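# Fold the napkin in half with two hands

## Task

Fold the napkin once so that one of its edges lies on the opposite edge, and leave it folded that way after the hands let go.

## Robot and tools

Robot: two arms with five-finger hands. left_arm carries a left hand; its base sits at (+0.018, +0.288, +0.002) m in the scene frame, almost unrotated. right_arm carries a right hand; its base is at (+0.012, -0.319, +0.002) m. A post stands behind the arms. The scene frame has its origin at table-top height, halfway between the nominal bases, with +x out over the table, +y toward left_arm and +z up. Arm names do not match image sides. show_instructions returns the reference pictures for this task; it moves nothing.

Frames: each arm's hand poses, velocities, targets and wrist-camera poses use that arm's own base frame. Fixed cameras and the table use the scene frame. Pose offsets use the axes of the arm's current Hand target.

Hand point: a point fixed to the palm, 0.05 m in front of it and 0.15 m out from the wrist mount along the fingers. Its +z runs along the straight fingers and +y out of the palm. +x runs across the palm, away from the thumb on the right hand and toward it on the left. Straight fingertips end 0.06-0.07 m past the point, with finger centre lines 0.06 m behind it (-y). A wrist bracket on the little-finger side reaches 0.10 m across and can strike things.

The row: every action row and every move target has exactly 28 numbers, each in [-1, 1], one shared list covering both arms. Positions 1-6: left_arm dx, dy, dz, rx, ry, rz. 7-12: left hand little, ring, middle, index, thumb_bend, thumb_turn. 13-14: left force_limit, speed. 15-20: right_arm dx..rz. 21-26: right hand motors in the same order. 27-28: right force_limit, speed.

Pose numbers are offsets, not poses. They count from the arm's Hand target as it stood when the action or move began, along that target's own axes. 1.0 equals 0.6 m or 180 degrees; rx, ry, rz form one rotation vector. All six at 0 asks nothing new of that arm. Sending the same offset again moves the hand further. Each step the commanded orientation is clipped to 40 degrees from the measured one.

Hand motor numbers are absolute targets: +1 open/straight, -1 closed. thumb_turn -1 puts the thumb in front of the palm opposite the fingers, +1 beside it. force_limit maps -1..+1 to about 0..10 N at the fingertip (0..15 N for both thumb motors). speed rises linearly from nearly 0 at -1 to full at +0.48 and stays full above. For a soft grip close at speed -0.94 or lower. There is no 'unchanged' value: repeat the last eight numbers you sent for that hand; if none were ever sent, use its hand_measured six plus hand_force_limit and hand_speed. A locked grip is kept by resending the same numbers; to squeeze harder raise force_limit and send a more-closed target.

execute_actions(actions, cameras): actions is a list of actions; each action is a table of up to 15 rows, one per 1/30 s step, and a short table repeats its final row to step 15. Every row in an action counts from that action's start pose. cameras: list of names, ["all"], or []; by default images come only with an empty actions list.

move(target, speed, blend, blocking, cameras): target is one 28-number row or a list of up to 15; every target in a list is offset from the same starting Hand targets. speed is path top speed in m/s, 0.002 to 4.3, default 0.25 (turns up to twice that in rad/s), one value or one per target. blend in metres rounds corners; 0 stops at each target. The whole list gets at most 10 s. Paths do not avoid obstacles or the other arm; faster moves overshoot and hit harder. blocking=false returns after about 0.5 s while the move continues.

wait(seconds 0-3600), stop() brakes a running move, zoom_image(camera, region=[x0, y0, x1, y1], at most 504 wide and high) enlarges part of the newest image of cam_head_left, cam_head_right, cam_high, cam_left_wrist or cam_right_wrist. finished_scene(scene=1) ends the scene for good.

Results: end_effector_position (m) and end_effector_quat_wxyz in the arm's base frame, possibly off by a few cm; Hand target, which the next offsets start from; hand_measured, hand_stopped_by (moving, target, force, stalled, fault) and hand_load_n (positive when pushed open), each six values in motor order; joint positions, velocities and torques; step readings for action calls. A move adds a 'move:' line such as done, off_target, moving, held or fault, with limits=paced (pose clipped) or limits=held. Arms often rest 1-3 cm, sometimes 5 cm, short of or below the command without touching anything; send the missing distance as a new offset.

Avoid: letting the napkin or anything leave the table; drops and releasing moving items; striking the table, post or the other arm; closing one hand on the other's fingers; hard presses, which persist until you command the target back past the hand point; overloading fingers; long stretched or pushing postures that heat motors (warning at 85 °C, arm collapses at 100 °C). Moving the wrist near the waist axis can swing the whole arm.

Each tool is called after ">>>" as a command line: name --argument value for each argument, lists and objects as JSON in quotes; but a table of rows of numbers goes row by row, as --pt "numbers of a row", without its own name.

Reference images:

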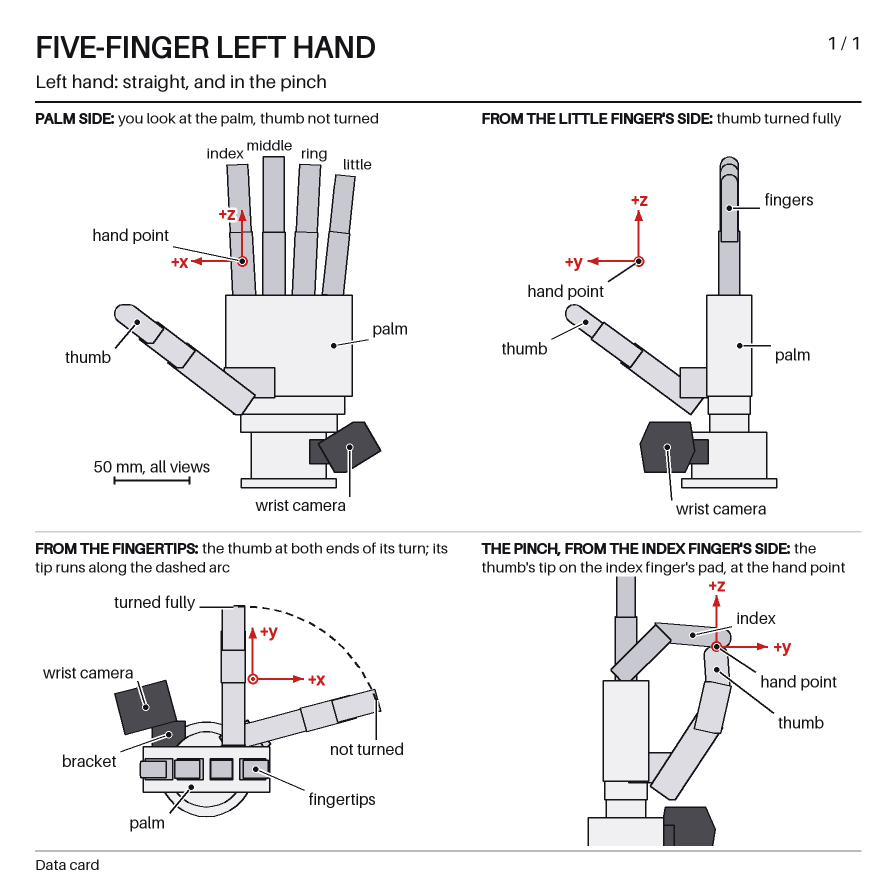

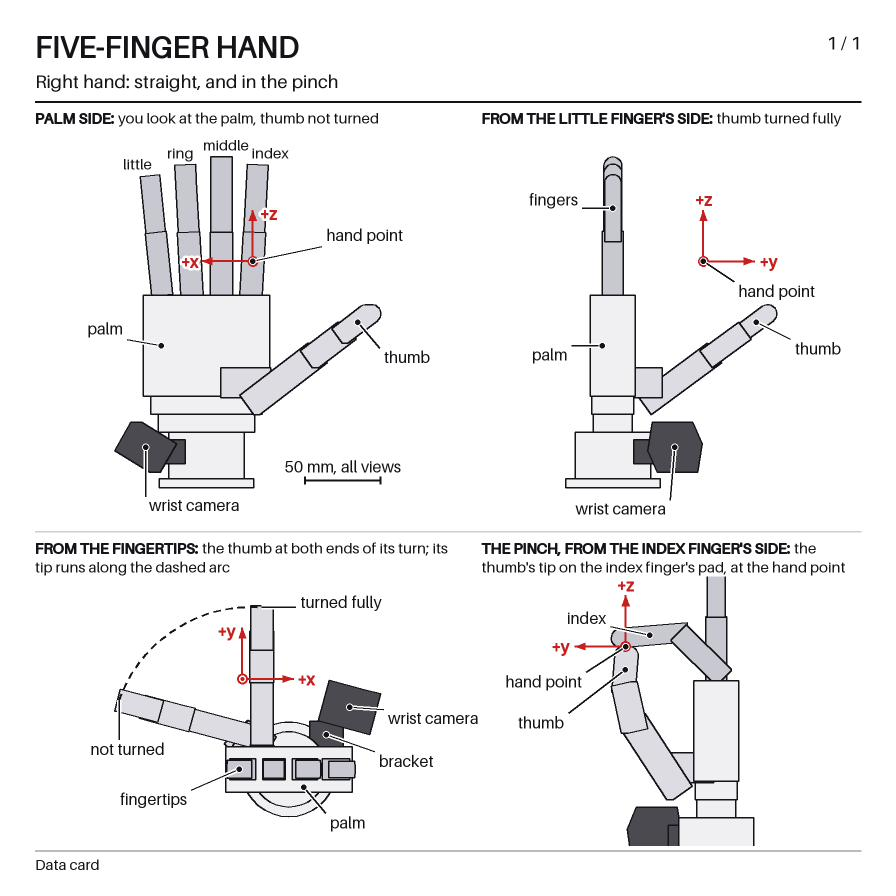

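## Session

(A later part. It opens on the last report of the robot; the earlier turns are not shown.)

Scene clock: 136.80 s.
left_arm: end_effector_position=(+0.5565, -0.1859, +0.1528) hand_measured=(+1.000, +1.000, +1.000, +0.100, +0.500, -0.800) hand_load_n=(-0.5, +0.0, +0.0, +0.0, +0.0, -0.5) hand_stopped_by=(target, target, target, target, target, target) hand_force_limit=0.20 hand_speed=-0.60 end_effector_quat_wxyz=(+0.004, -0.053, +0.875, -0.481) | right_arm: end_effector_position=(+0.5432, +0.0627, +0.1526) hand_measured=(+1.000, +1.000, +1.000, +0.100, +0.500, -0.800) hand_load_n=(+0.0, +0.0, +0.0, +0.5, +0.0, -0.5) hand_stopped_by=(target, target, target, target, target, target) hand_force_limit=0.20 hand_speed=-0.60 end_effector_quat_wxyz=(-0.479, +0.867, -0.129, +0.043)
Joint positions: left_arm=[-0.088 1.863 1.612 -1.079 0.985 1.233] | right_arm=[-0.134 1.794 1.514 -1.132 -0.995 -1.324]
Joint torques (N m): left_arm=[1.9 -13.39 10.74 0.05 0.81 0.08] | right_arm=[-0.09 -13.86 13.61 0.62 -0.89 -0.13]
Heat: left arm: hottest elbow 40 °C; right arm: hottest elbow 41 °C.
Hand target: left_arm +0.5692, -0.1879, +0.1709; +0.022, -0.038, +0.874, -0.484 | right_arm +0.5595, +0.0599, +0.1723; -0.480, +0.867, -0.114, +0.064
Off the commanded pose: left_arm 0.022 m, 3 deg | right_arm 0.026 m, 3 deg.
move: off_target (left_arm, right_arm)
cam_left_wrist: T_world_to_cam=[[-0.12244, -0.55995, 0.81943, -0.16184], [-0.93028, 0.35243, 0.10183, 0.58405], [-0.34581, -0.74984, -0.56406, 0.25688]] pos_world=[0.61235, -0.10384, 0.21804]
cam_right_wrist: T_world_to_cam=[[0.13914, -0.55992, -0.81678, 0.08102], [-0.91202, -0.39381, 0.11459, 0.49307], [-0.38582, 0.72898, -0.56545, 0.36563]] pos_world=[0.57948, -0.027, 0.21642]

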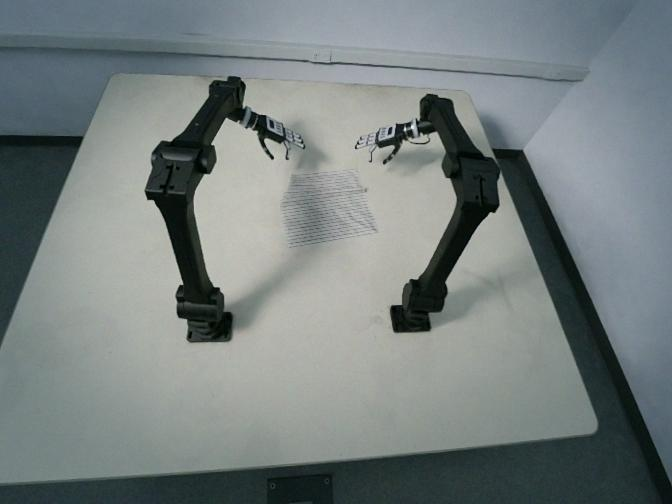

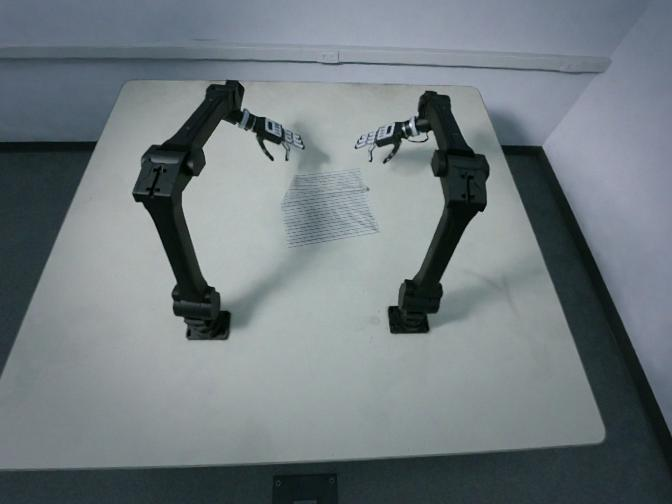

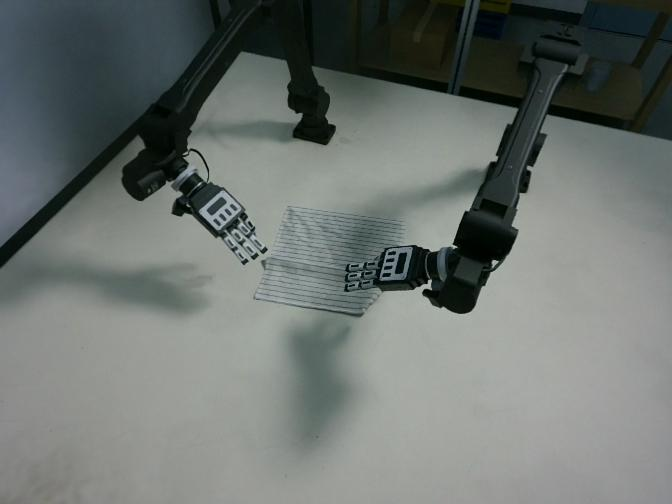

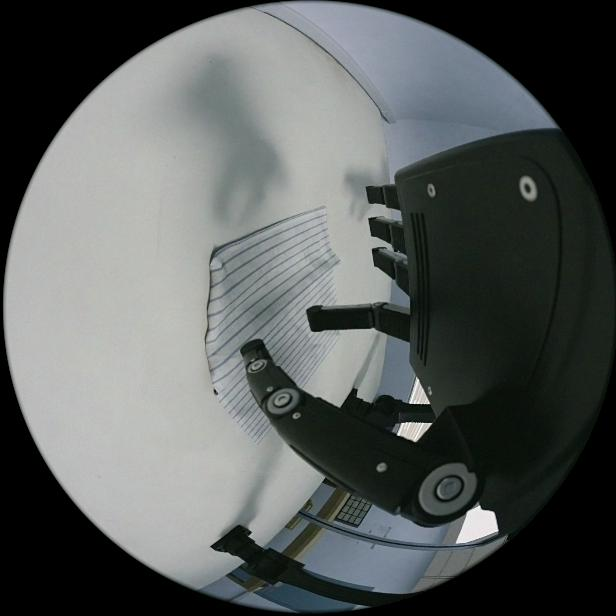

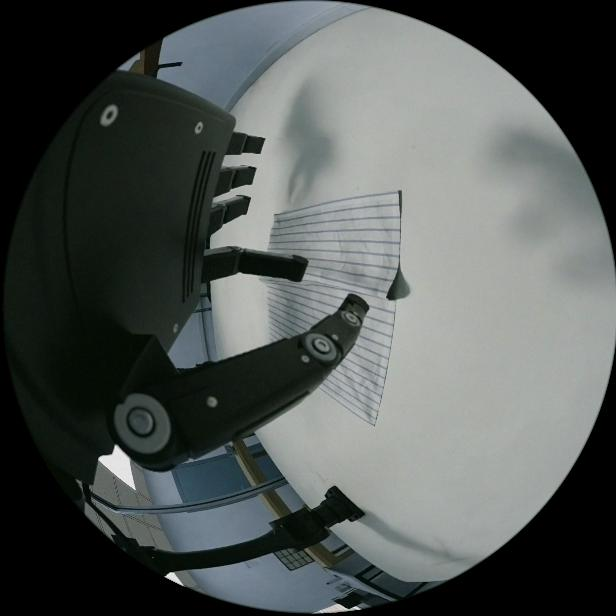

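>>> move --target '[0.4347,0.0513,0.1412,0,-0.0236,-0.0147,1,1,1,0.1,0.5,-0.8,0.2,-0.6, -0.3688,0.1112,0.0487,0,-0.1178,-0.0736,1,1,1,0.1,0.5,-0.8,0.2,-0.6]' --speed 0.15 --cameras '["all"]'

>>> zoom_image --camera "cam_left_wrist" --region '[160, 200, 400, 440]'

>>> zoom_image --camera "cam_right_wrist" --region '[220, 200, 460, 440]'

Scene clock: 141.27 s.
left_arm: end_effector_position=(+0.3132, -0.2636, +0.0964) hand_measured=(+1.000, +1.000, +1.000, +0.100, +0.500, -0.800) hand_load_n=(+0.0, +0.0, +0.0, +0.0, +0.0, +0.0) hand_stopped_by=(target, target, target, target, target, target) hand_force_limit=0.20 hand_speed=-0.60 end_effector_quat_wxyz=(+0.037, -0.076, +0.874, -0.479) | right_arm: end_effector_position=(+0.3473, +0.1038, +0.0958) hand_measured=(+1.000, +1.000, +1.000, +0.100, +0.500, -0.800) hand_load_n=(+0.0, +0.0, +0.0, +0.0, +0.0, -0.5) hand_stopped_by=(target, target, target, target, target, target) hand_force_limit=0.20 hand_speed=-0.60 end_effector_quat_wxyz=(-0.483, +0.872, +0.068, -0.041)
Joint positions: left_arm=[-0.378 1.279 0.717 -0.331 0.807 0.721] | right_arm=[-0.054 1.578 1.06 -1.383 -0.975 -1.957]
Joint torques (N m): left_arm=[1.55 -5.77 6.95 1.83 0.43 -0.2] | right_arm=[1.03 -10.52 7.1 -0.23 -0.7 -0.15]
Heat: left arm: hottest elbow 40 °C; right arm: hottest elbow 41 °C.
Hand target: left_arm +0.3142, -0.2657, +0.0995; +0.043, -0.076, +0.871, -0.483 | right_arm +0.3433, +0.1071, +0.1000; -0.482, +0.872, +0.076, -0.041
Off the commanded pose: left_arm 0.004 m, 1 deg | right_arm 0.007 m, 1 deg.
move: done
cam_left_wrist: T_world_to_cam=[[-0.11036, -0.57305, 0.81205, -0.19543], [-0.95603, 0.28457, 0.07089, 0.38388], [-0.27171, -0.76852, -0.57926, 0.05606]] pos_world=[0.36067, -0.17815, 0.16396]
cam_right_wrist: T_world_to_cam=[[0.39179, -0.43999, -0.80803, -0.01629], [-0.67194, -0.73676, 0.07538, 0.29294], [-0.62849, 0.51341, -0.5843, 0.33639]] pos_world=[0.41463, 0.03596, 0.16131]

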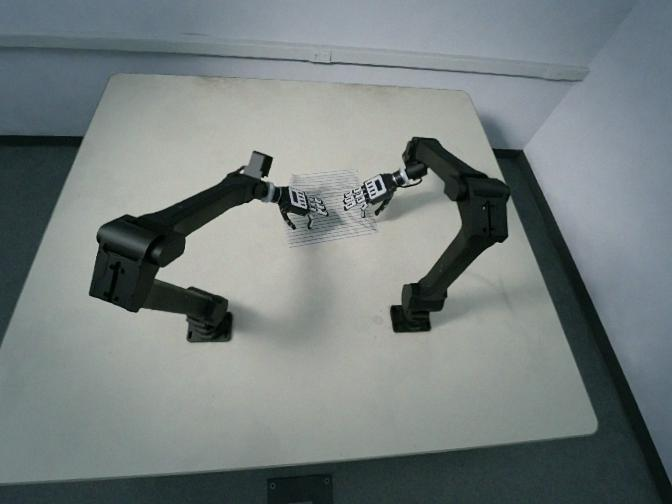

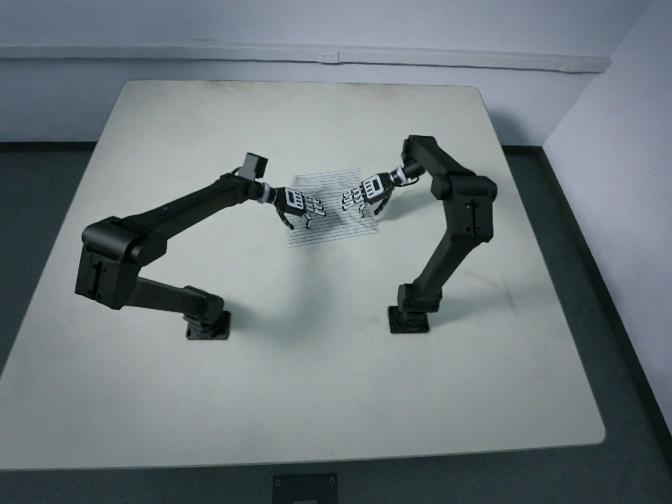

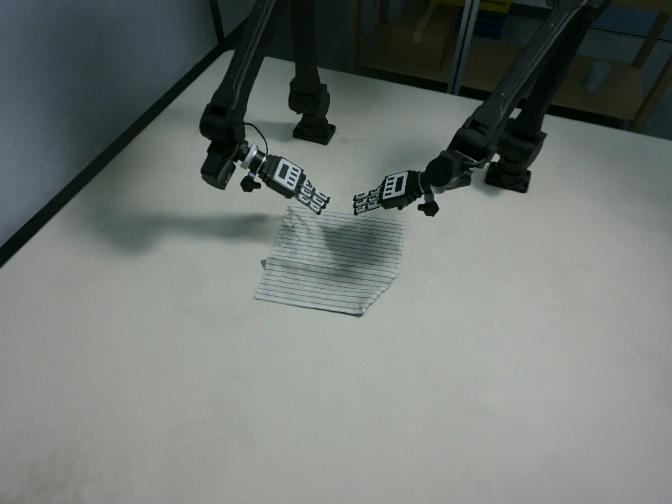

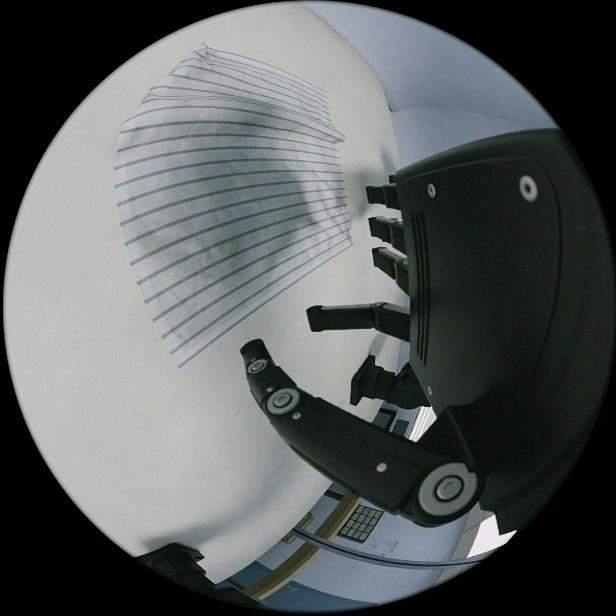

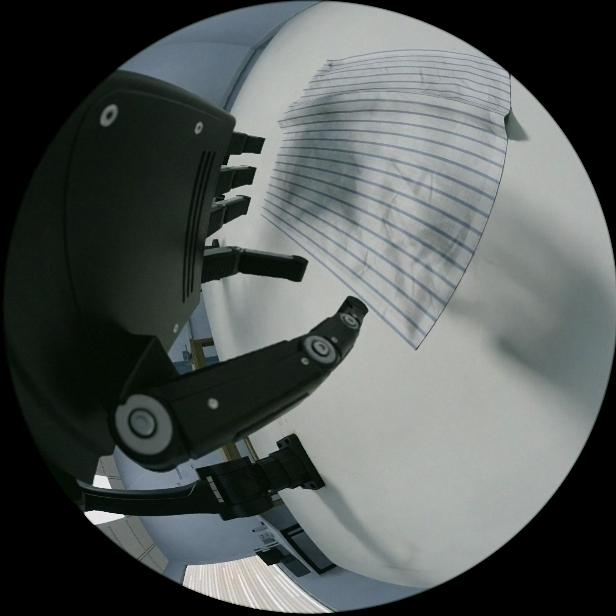

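Scaled by 2.100 from the camera's image (finer frame: 880x880).

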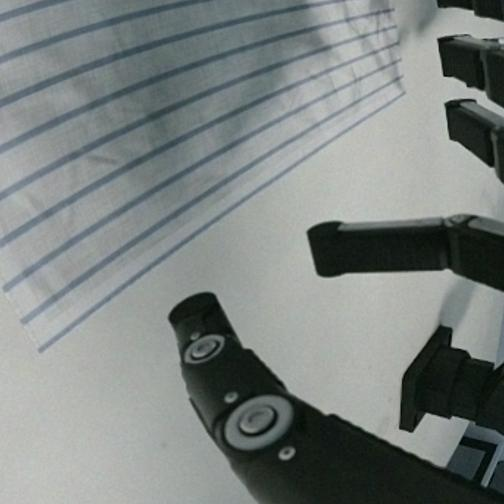

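Scaled by 2.100 from the camera's image (finer frame: 880x880).

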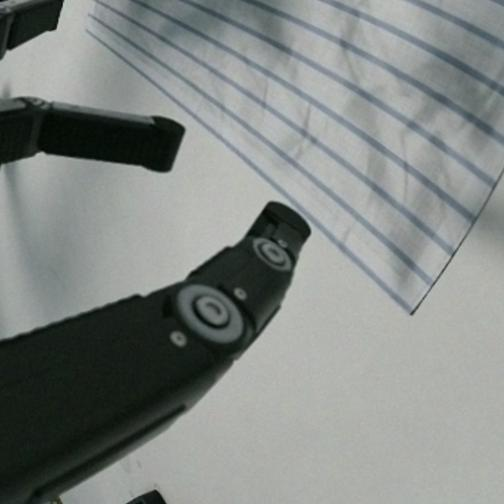

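>>> move --target '[0.0045,0.0987,0.0467,0,0,0,1,1,1,0.1,0.5,-0.8,0.2,-0.6, -0.0281,0.0849,0.0529,0,0,0,1,1,1,0.1,0.5,-0.8,0.2,-0.6]' --speed 0.08 --cameras '["cam_left_wrist","cam_right_wrist"]'

>>> zoom_image --camera "cam_left_wrist" --region '[160, 200, 400, 440]'

>>> zoom_image --camera "cam_right_wrist" --region '[220, 200, 460, 440]'

Scene clock: 143.47 s.
left_arm: end_effector_position=(+0.3067, -0.2603, +0.0366) hand_measured=(+1.000, +1.000, +1.000, +0.100, +0.500, -0.800) hand_load_n=(+0.0, +0.0, +0.0, +0.0, +0.0, +0.0) hand_stopped_by=(target, target, target, target, target, target) hand_force_limit=0.20 hand_speed=-0.60 end_effector_quat_wxyz=(+0.037, -0.076, +0.873, -0.480) | right_arm: end_effector_position=(+0.3267, +0.1043, +0.0431) hand_measured=(+1.000, +1.000, +1.000, +0.100, +0.500, -0.800) hand_load_n=(+0.0, -0.5, +0.0, +0.0, +0.0, +0.0) hand_stopped_by=(target, target, target, target, target, target) hand_force_limit=0.20 hand_speed=-0.60 end_effector_quat_wxyz=(-0.482, +0.872, +0.072, -0.043)
Joint positions: left_arm=[-0.375 1.388 0.615 -0.117 0.81 0.72] | right_arm=[-0.054 1.619 0.943 -1.239 -0.972 -1.974]
Joint torques (N m): left_arm=[2.55 -4.89 6.01 1.8 0.62 -0.03] | right_arm=[0.32 -8.64 6.46 0.49 -0.71 -0.08]
Heat: left arm: hottest elbow 40 °C; right arm: hottest elbow 41 °C.
Hand target: left_arm +0.3103, -0.2588, +0.0346; +0.043, -0.076, +0.871, -0.483 | right_arm +0.3266, +0.1040, +0.0398; -0.482, +0.872, +0.076, -0.041
Off the commanded pose: left_arm 0.004 m, 1 deg | right_arm 0.003 m, 0 deg.
move: done
cam_left_wrist: T_world_to_cam=[[-0.11089, -0.57009, 0.81407, -0.14492], [-0.95651, 0.28359, 0.0683, 0.38109], [-0.26979, -0.77109, -0.57674, 0.02081]] pos_world=[0.35406, -0.17464, 0.10395]
cam_right_wrist: T_world_to_cam=[[0.39672, -0.43586, -0.80786, -0.0527], [-0.66425, -0.74374, 0.07507, 0.28175], [-0.63355, 0.50684, -0.58457, 0.29481]] pos_world=[0.39484, 0.03716, 0.10861]

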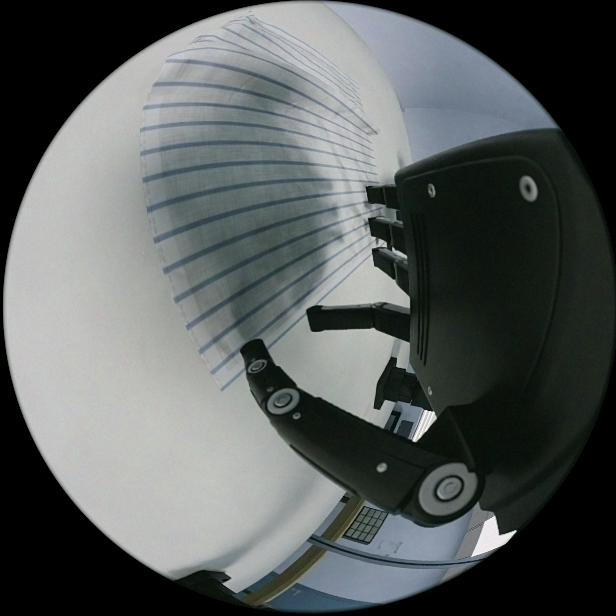

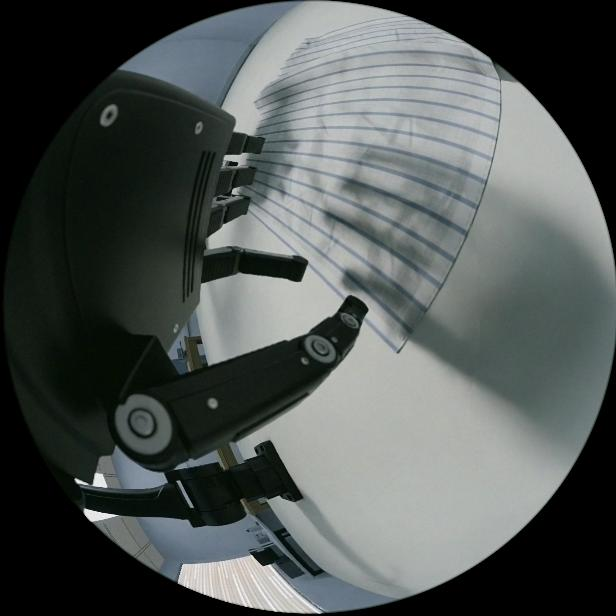

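Scaled by 2.100 from the camera's image (finer frame: 880x880).

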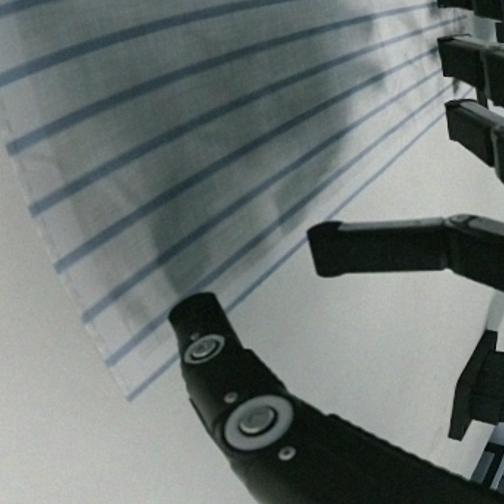

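Scaled by 2.100 from the camera's image (finer frame: 880x880).

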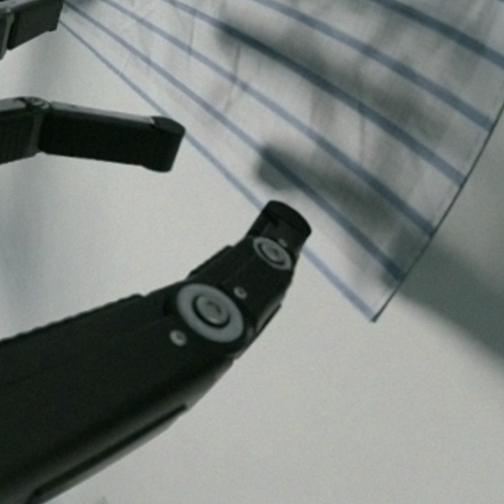

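>>> move --target '[0,0.0424,0.0265,0,0,0,1,1,1,0.1,0.5,-0.8,0.2,-0.6, 0.0040,0.0526,0.0261,0,0,0,1,1,1,0.1,0.5,-0.8,0.2,-0.6]' --speed 0.05 --cameras '["cam_left_wrist","cam_right_wrist"]'

>>> zoom_image --camera "cam_left_wrist" --region '[160, 200, 400, 440]'

>>> zoom_image --camera "cam_right_wrist" --region '[220, 200, 460, 440]'

Scene clock: 145.20 s.
left_arm: end_effector_position=(+0.3127, -0.2622, +0.0180) hand_measured=(+1.000, +1.000, +1.000, +0.100, +0.500, -0.800) hand_load_n=(+0.0, +0.0, +0.0, +0.0, -0.5, +2.0) hand_stopped_by=(target, target, target, target, target, target) hand_force_limit=0.20 hand_speed=-0.60 end_effector_quat_wxyz=(+0.045, -0.071, +0.868, -0.489) | right_arm: end_effector_position=(+0.3308, +0.1033, +0.0213) hand_measured=(+1.000, +1.000, +1.000, +0.100, +0.500, -0.800) hand_load_n=(+0.0, -0.5, +0.0, +0.0, +0.0, +1.0) hand_stopped_by=(target, target, target, target, target, target) hand_force_limit=0.20 hand_speed=-0.60 end_effector_quat_wxyz=(-0.483, +0.872, +0.073, -0.040)
Joint positions: left_arm=[-0.37 1.449 0.595 -0.009 0.821 0.718] | right_arm=[-0.057 1.666 0.931 -1.177 -0.973 -1.978]
Joint torques (N m): left_arm=[2.2 -3.9 4.96 1.96 0.25 0.02] | right_arm=[-0.38 -6.77 5.26 1.43 -0.5 -0.22]
Heat: left arm: hottest elbow 40 °C; right arm: hottest elbow 40 °C.
Hand target: left_arm +0.3104, -0.2587, +0.0045; +0.043, -0.076, +0.871, -0.483 | right_arm +0.3297, +0.1010, +0.0048; -0.482, +0.872, +0.076, -0.041
Off the commanded pose: left_arm 0.014 m, 1 deg | right_arm 0.017 m, 0 deg.
move: off_target (left_arm, right_arm)
cam_left_wrist: T_world_to_cam=[[-0.12743, -0.5556, 0.82163, -0.12129], [-0.95755, 0.28487, 0.04412, 0.38959], [-0.25857, -0.78113, -0.56831, 0.00393]] pos_world=[0.35862, -0.1753, 0.0847]
cam_right_wrist: T_world_to_cam=[[0.40044, -0.43518, -0.80639, -0.07362], [-0.66596, -0.74269, 0.0701, 0.28587], [-0.6294, 0.50896, -0.58721, 0.28356]] pos_world=[0.39833, 0.03595, 0.08711]

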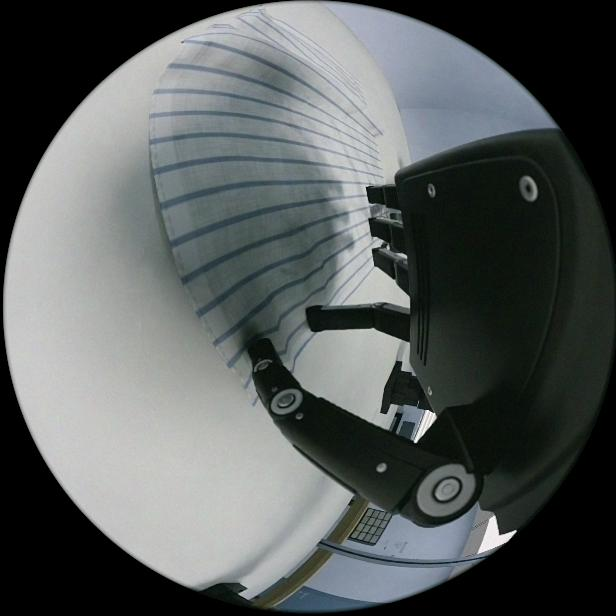

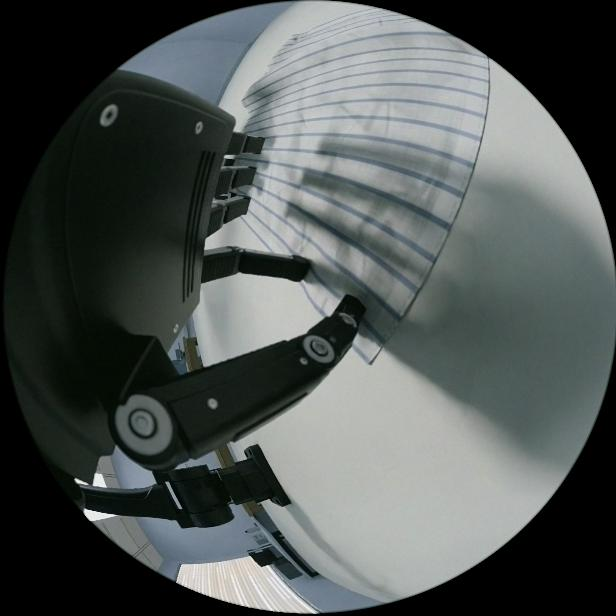

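Scaled by 2.100 from the camera's image (finer frame: 880x880).

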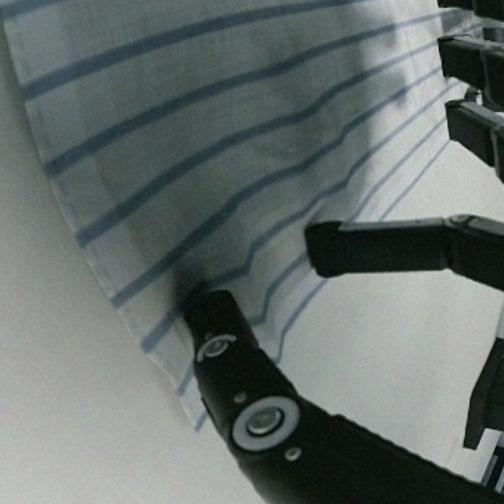

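Scaled by 2.100 from the camera's image (finer frame: 880x880).

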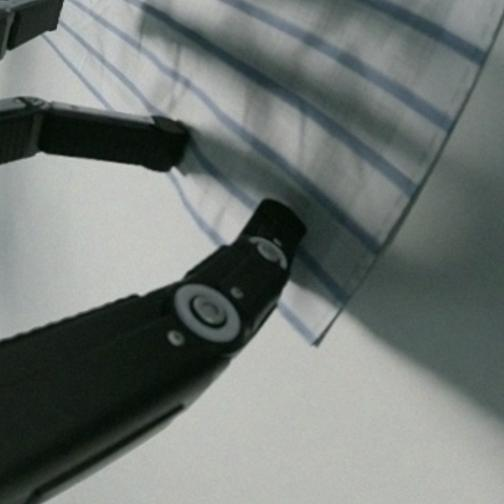

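>>> move --pt "0 0 0 0 0 0 1 1 1 0.1 0.5 -0.8 0.2 -0.6 0.0 -0.0424 -0.0265 0 0 0 1 1 1 0.1 0.5 -0.8 0.2 -0.6" --pt "0 0 0 0 0 0 1 1 1 0.1 0.5 -0.8 0.2 -0.6 0.0135 -0.0422 -0.0268 0 0 0 1 1 1 0.1 0.5 -0.8 0.2 -0.6" --pt "0 0 0 0 0 0 1 1 1 0.1 0.5 -0.8 0.2 -0.6 0.0135 0.0002 -0.0003 0 0 0 1 1 1 0.1 0.5 -0.8 0.2 -0.6" --speed 0.05 --cameras '["cam_left_wrist","cam_right_wrist"]'

>>> zoom_image --camera "cam_right_wrist" --region '[220, 200, 460, 440]'

Scene clock: 148.00 s.
left_arm: end_effector_position=(+0.3127, -0.2622, +0.0180) hand_measured=(+1.000, +1.000, +1.000, +0.100, +0.500, -0.800) hand_load_n=(+0.0, +0.0, +0.0, +0.0, -0.5, +2.0) hand_stopped_by=(target, target, target, target, target, target) hand_force_limit=0.20 hand_speed=-0.60 end_effector_quat_wxyz=(+0.045, -0.071, +0.868, -0.489) | right_arm: end_effector_position=(+0.3281, +0.1028, +0.0210) hand_measured=(+1.000, +1.000, +1.000, +0.100, +0.500, -0.800) hand_load_n=(+0.0, +0.0, -0.5, +0.0, +0.0, +2.5) hand_stopped_by=(target, target, target, target, target, target) hand_force_limit=0.20 hand_speed=-0.60 end_effector_quat_wxyz=(-0.483, +0.872, +0.062, -0.049)
Joint positions: left_arm=[-0.37 1.449 0.595 -0.009 0.821 0.718] | right_arm=[-0.06 1.671 0.932 -1.186 -0.973 -1.962]
Joint torques (N m): left_arm=[2.2 -3.78 5.08 1.94 0.25 0.01] | right_arm=[-0.09 -6.18 6.89 1.68 -0.55 -0.32]
Heat: left arm: hottest elbow 40 °C; right arm: hottest elbow 40 °C.
Hand target: left_arm +0.3104, -0.2587, +0.0045; +0.043, -0.076, +0.871, -0.483 | right_arm +0.3377, +0.1021, +0.0048; -0.482, +0.872, +0.076, -0.041
Off the commanded pose: left_arm 0.014 m, 1 deg | right_arm 0.019 m, 2 deg.
move: off_target (right_arm)
cam_left_wrist: T_world_to_cam=[[-0.12743, -0.5556, 0.82163, -0.12129], [-0.95755, 0.28487, 0.04412, 0.38959], [-0.25857, -0.78113, -0.56831, 0.00393]] pos_world=[0.35862, -0.1753, 0.0847]
cam_right_wrist: T_world_to_cam=[[0.37471, -0.44055, -0.81579, -0.06376], [-0.67185, -0.73538, 0.08853, 0.28458], [-0.63892, 0.51492, -0.57153, 0.28418]] pos_world=[0.39666, 0.03485, 0.08521]

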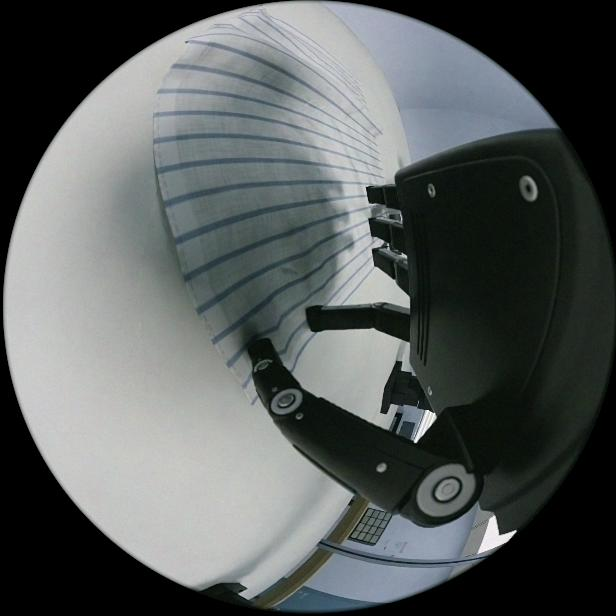

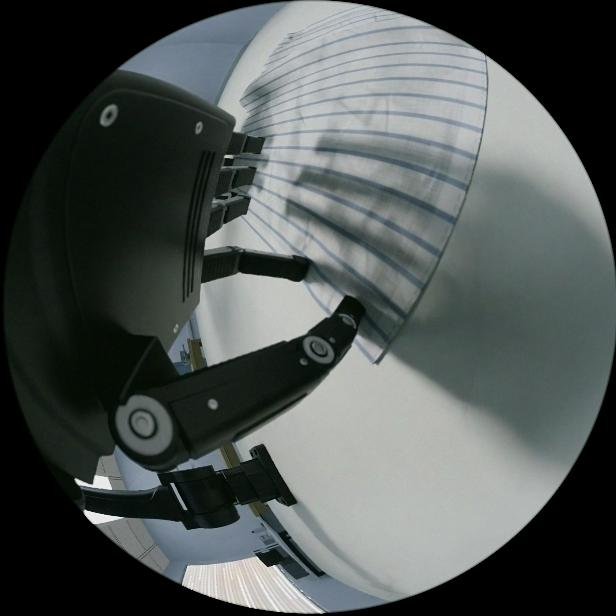

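Scaled by 2.100 from the camera's image (finer frame: 880x880).

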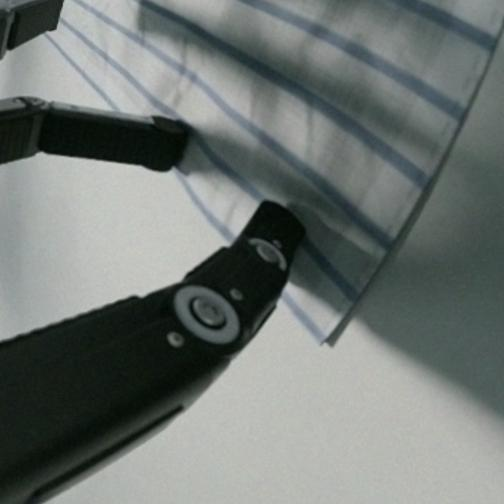

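>>> move --target '[0,0.0170,0.0106,0,0,0,1,1,1,-0.31,0.15,-0.8,0,-0.86, 0,0.0170,0.0106,0,0,0,1,1,1,-0.31,0.15,-0.8,0,-0.86]' --speed 0.01 --cameras '["cam_left_wrist","cam_right_wrist"]'

>>> zoom_image --camera "cam_left_wrist" --region '[160, 200, 400, 440]'

>>> zoom_image --camera "cam_right_wrist" --region '[220, 200, 460, 440]'

Scene clock: 150.27 s.
left_arm: end_effector_position=(+0.3175, -0.2653, +0.0133) hand_measured=(+1.000, +1.000, +1.000, -0.308, +0.252, -0.800) hand_load_n=(+0.0, +0.0, +0.0, +6.0, +8.0, +1.5) hand_stopped_by=(target, target, target, force, force, target) hand_force_limit=0.00 hand_speed=-0.86 end_effector_quat_wxyz=(+0.051, -0.066, +0.865, -0.495) | right_arm: end_effector_position=(+0.3310, +0.1078, +0.0145) hand_measured=(+1.000, +1.000, +1.000, -0.260, +0.156, -0.800) hand_load_n=(+0.0, +0.0, +0.0, +3.0, +6.5, +0.5) hand_stopped_by=(target, target, target, force, target, target) hand_force_limit=0.00 hand_speed=-0.86 end_effector_quat_wxyz=(-0.494, +0.866, +0.057, -0.049)
Joint positions: left_arm=[-0.37 1.475 0.593 0.042 0.827 0.715] | right_arm=[-0.057 1.697 0.932 -1.162 -0.999 -1.954]
Joint torques (N m): left_arm=[2.02 -3.37 4.38 1.69 0.04 0.03] | right_arm=[-0.21 -6.3 6.26 1.96 0.58 -0.39]
Heat: left arm: hottest elbow 40 °C; right arm: hottest elbow 40 °C.
Hand target: left_arm +0.3103, -0.2587, -0.0075; +0.043, -0.076, +0.871, -0.483 | right_arm +0.3377, +0.1022, -0.0072; -0.482, +0.872, +0.076, -0.041
Off the commanded pose: left_arm 0.023 m, 2 deg | right_arm 0.023 m, 3 deg.
move: off_target (left_arm, right_arm)
cam_left_wrist: T_world_to_cam=[[-0.14263, -0.54437, 0.82663, -0.11078], [-0.95734, 0.28794, 0.02444, 0.3964], [-0.25133, -0.78788, -0.56222, -0.00397]] pos_world=[0.36269, -0.17757, 0.07966]
cam_right_wrist: T_world_to_cam=[[0.36509, -0.42521, -0.8282, -0.06633], [-0.67834, -0.73079, 0.07617, 0.29264], [-0.63762, 0.53399, -0.55524, 0.27702]] pos_world=[0.39936, 0.03772, 0.07659]

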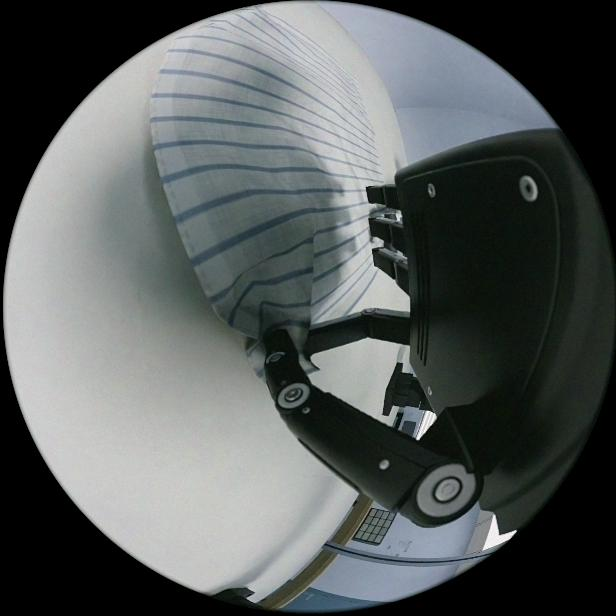

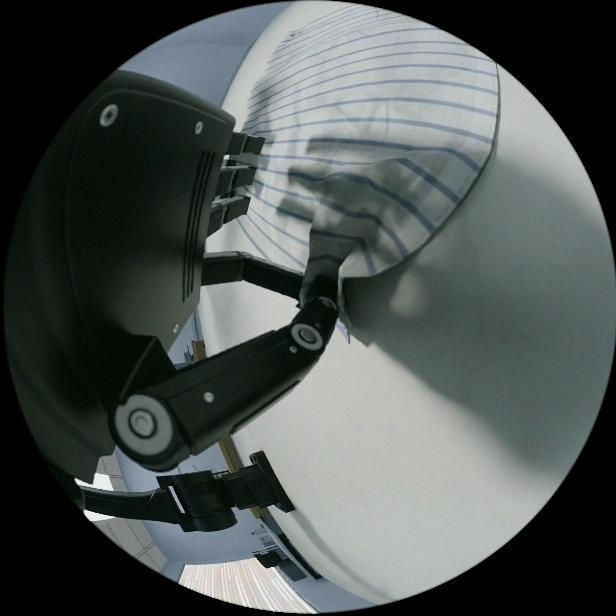

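Scaled by 2.100 from the camera's image (finer frame: 880x880).

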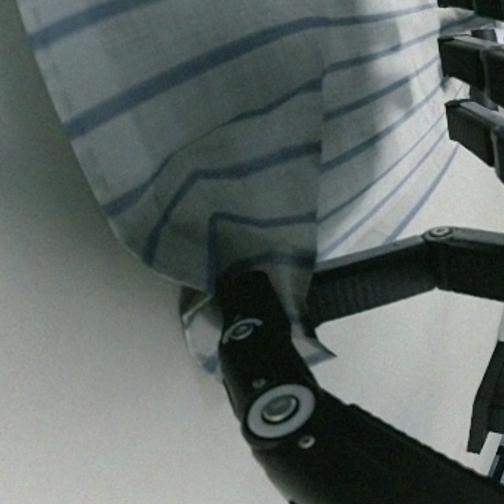

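Scaled by 2.100 from the camera's image (finer frame: 880x880).

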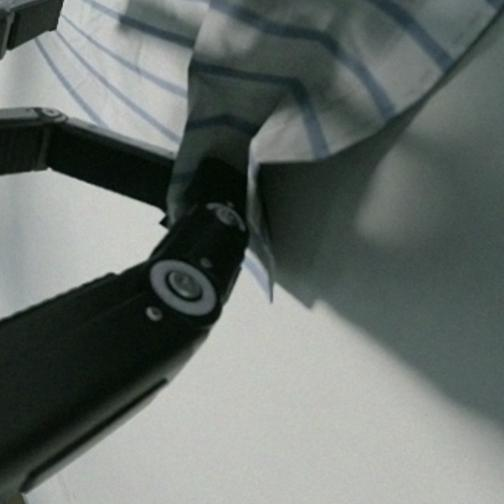

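>>> move --pt "0 0 0 0 0 0 1 1 1 -0.35 0.2 -0.8 0.2 -0.94 0 0 0 0 0 0 1 1 1 -0.31 0.1 -0.8 0.2 -0.94" --pt "-0.1483 -0.5707 -0.3055 0 0 0 1 1 1 -0.35 0.2 -0.8 0.2 -0.94 0.0938 -0.5428 -0.3490 0 0 0 1 1 1 -0.31 0.1 -0.8 0.2 -0.94" --speed 0.12 --cameras '["all"]'

>>> zoom_image --camera "cam_high" --region '[200, 50, 500, 290]'

>>> zoom_image --camera "cam_head_right" --region '[240, 100, 440, 250]'

Scene clock: 155.53 s.
left_arm: end_effector_position=(+0.3922, -0.2717, +0.3643) hand_measured=(+1.000, +1.000, +1.000, -0.312, +0.252, -0.800) hand_load_n=(+0.0, +0.0, +0.0, +7.0, +8.0, +0.5) hand_stopped_by=(target, target, target, force, force, target) hand_force_limit=0.20 hand_speed=-0.94 end_effector_quat_wxyz=(+0.028, -0.083, +0.873, -0.479) | right_arm: end_effector_position=(+0.3886, +0.1096, +0.3592) hand_measured=(+1.000, +1.000, +1.000, -0.260, +0.136, -0.800) hand_load_n=(+0.0, +0.0, +0.0, +6.5, +4.5, +0.5) hand_stopped_by=(target, target, target, force, force, target) hand_force_limit=0.20 hand_speed=-0.94 end_effector_quat_wxyz=(-0.470, +0.881, +0.008, +0.055)
Joint positions: left_arm=[-0.324 1.356 1.525 -1.118 0.846 0.771] | right_arm=[-0.046 1.382 1.588 -1.684 -0.983 -1.585]
Joint torques (N m): left_arm=[3.02 -7.06 11.43 0.54 0.58 0.12] | right_arm=[0.32 -8.94 13.39 0.46 -0.73 0]
Heat: left arm: hottest elbow 40 °C; right arm: hottest elbow 40 °C.
Hand target: left_arm +0.4020, -0.2691, +0.3803; +0.043, -0.076, +0.871, -0.483 | right_arm +0.3936, +0.1075, +0.3800; -0.482, +0.872, +0.076, -0.041
Off the commanded pose: left_arm 0.019 m, 2 deg | right_arm 0.022 m, 14 deg.
joint sent to its limit (right arm) — joint 4 (wrist pitch), lower limit. The joint targets are off in orientation, not in position.
move: off_target (left_arm, right_arm)
cam_left_wrist: T_world_to_cam=[[-0.09029, -0.57093, 0.81602, -0.41769], [-0.95527, 0.28135, 0.09114, 0.43426], [-0.28162, -0.77129, -0.5708, 0.22651]] pos_world=[0.4409, -0.18594, 0.43055]
cam_right_wrist: T_world_to_cam=[[0.38222, -0.53486, -0.75355, 0.17751], [-0.80852, -0.58842, 0.00755, 0.36638], [-0.44744, 0.60638, -0.65735, 0.45899]] pos_world=[0.43374, 0.03221, 0.43271]

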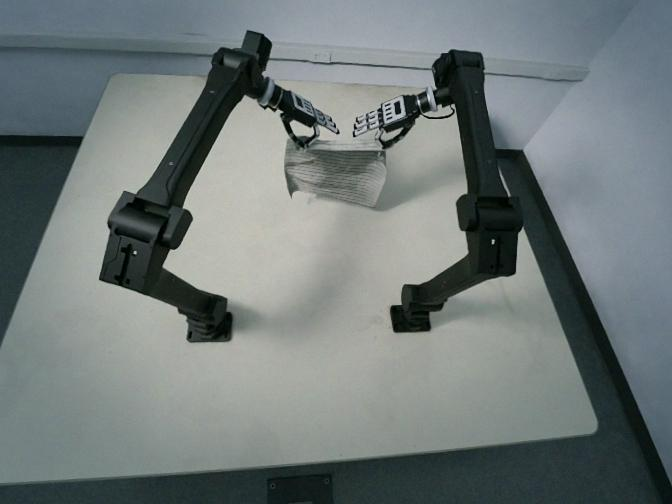

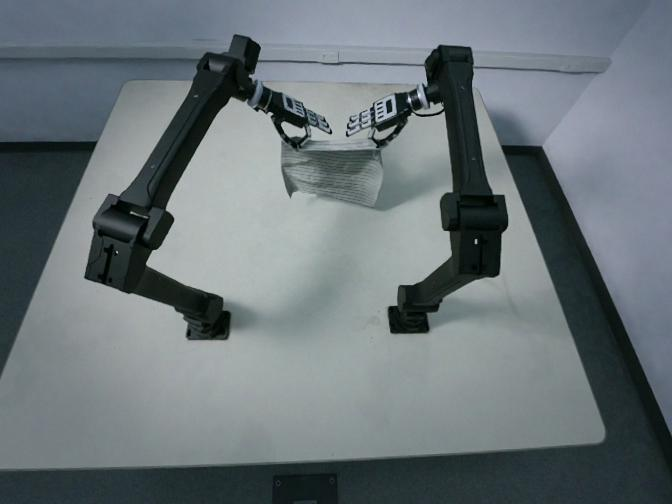

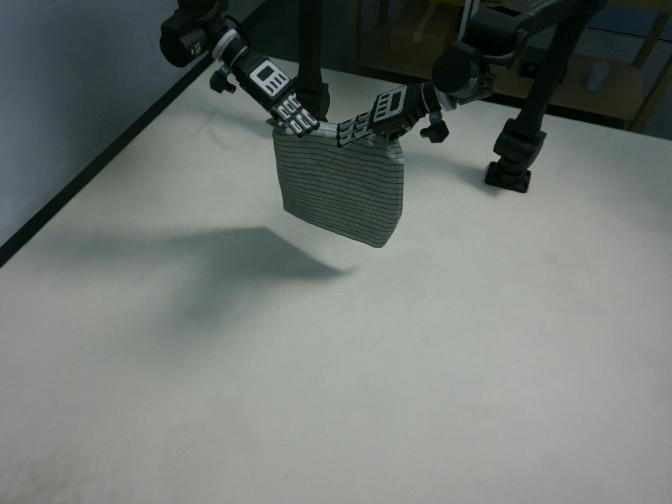

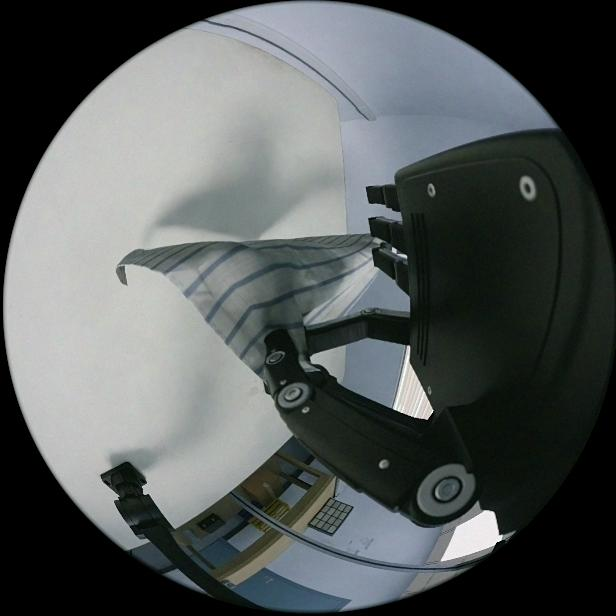

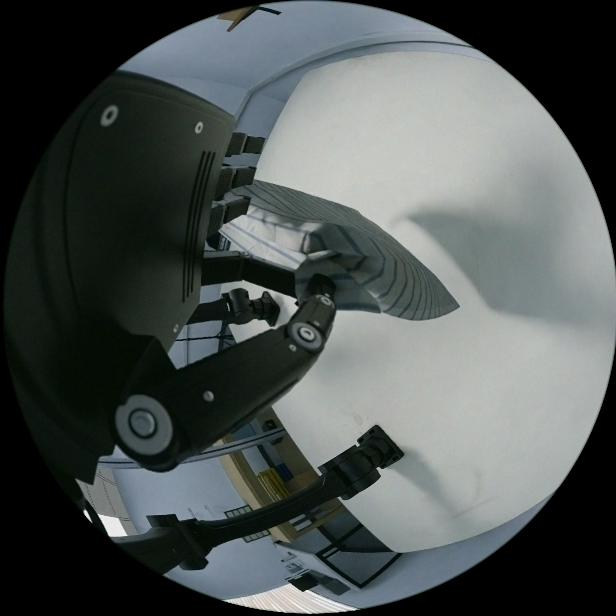

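Scaled by 1.680 from the camera's image (finer frame: 960x720).

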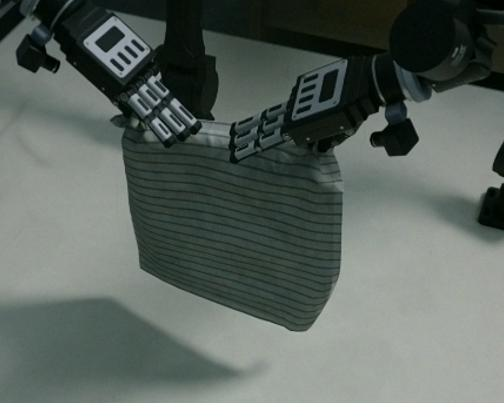

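Scaled by 2.520 from the camera's image (finer frame: 960x720).

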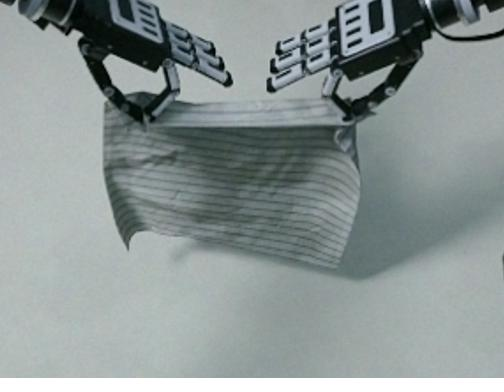

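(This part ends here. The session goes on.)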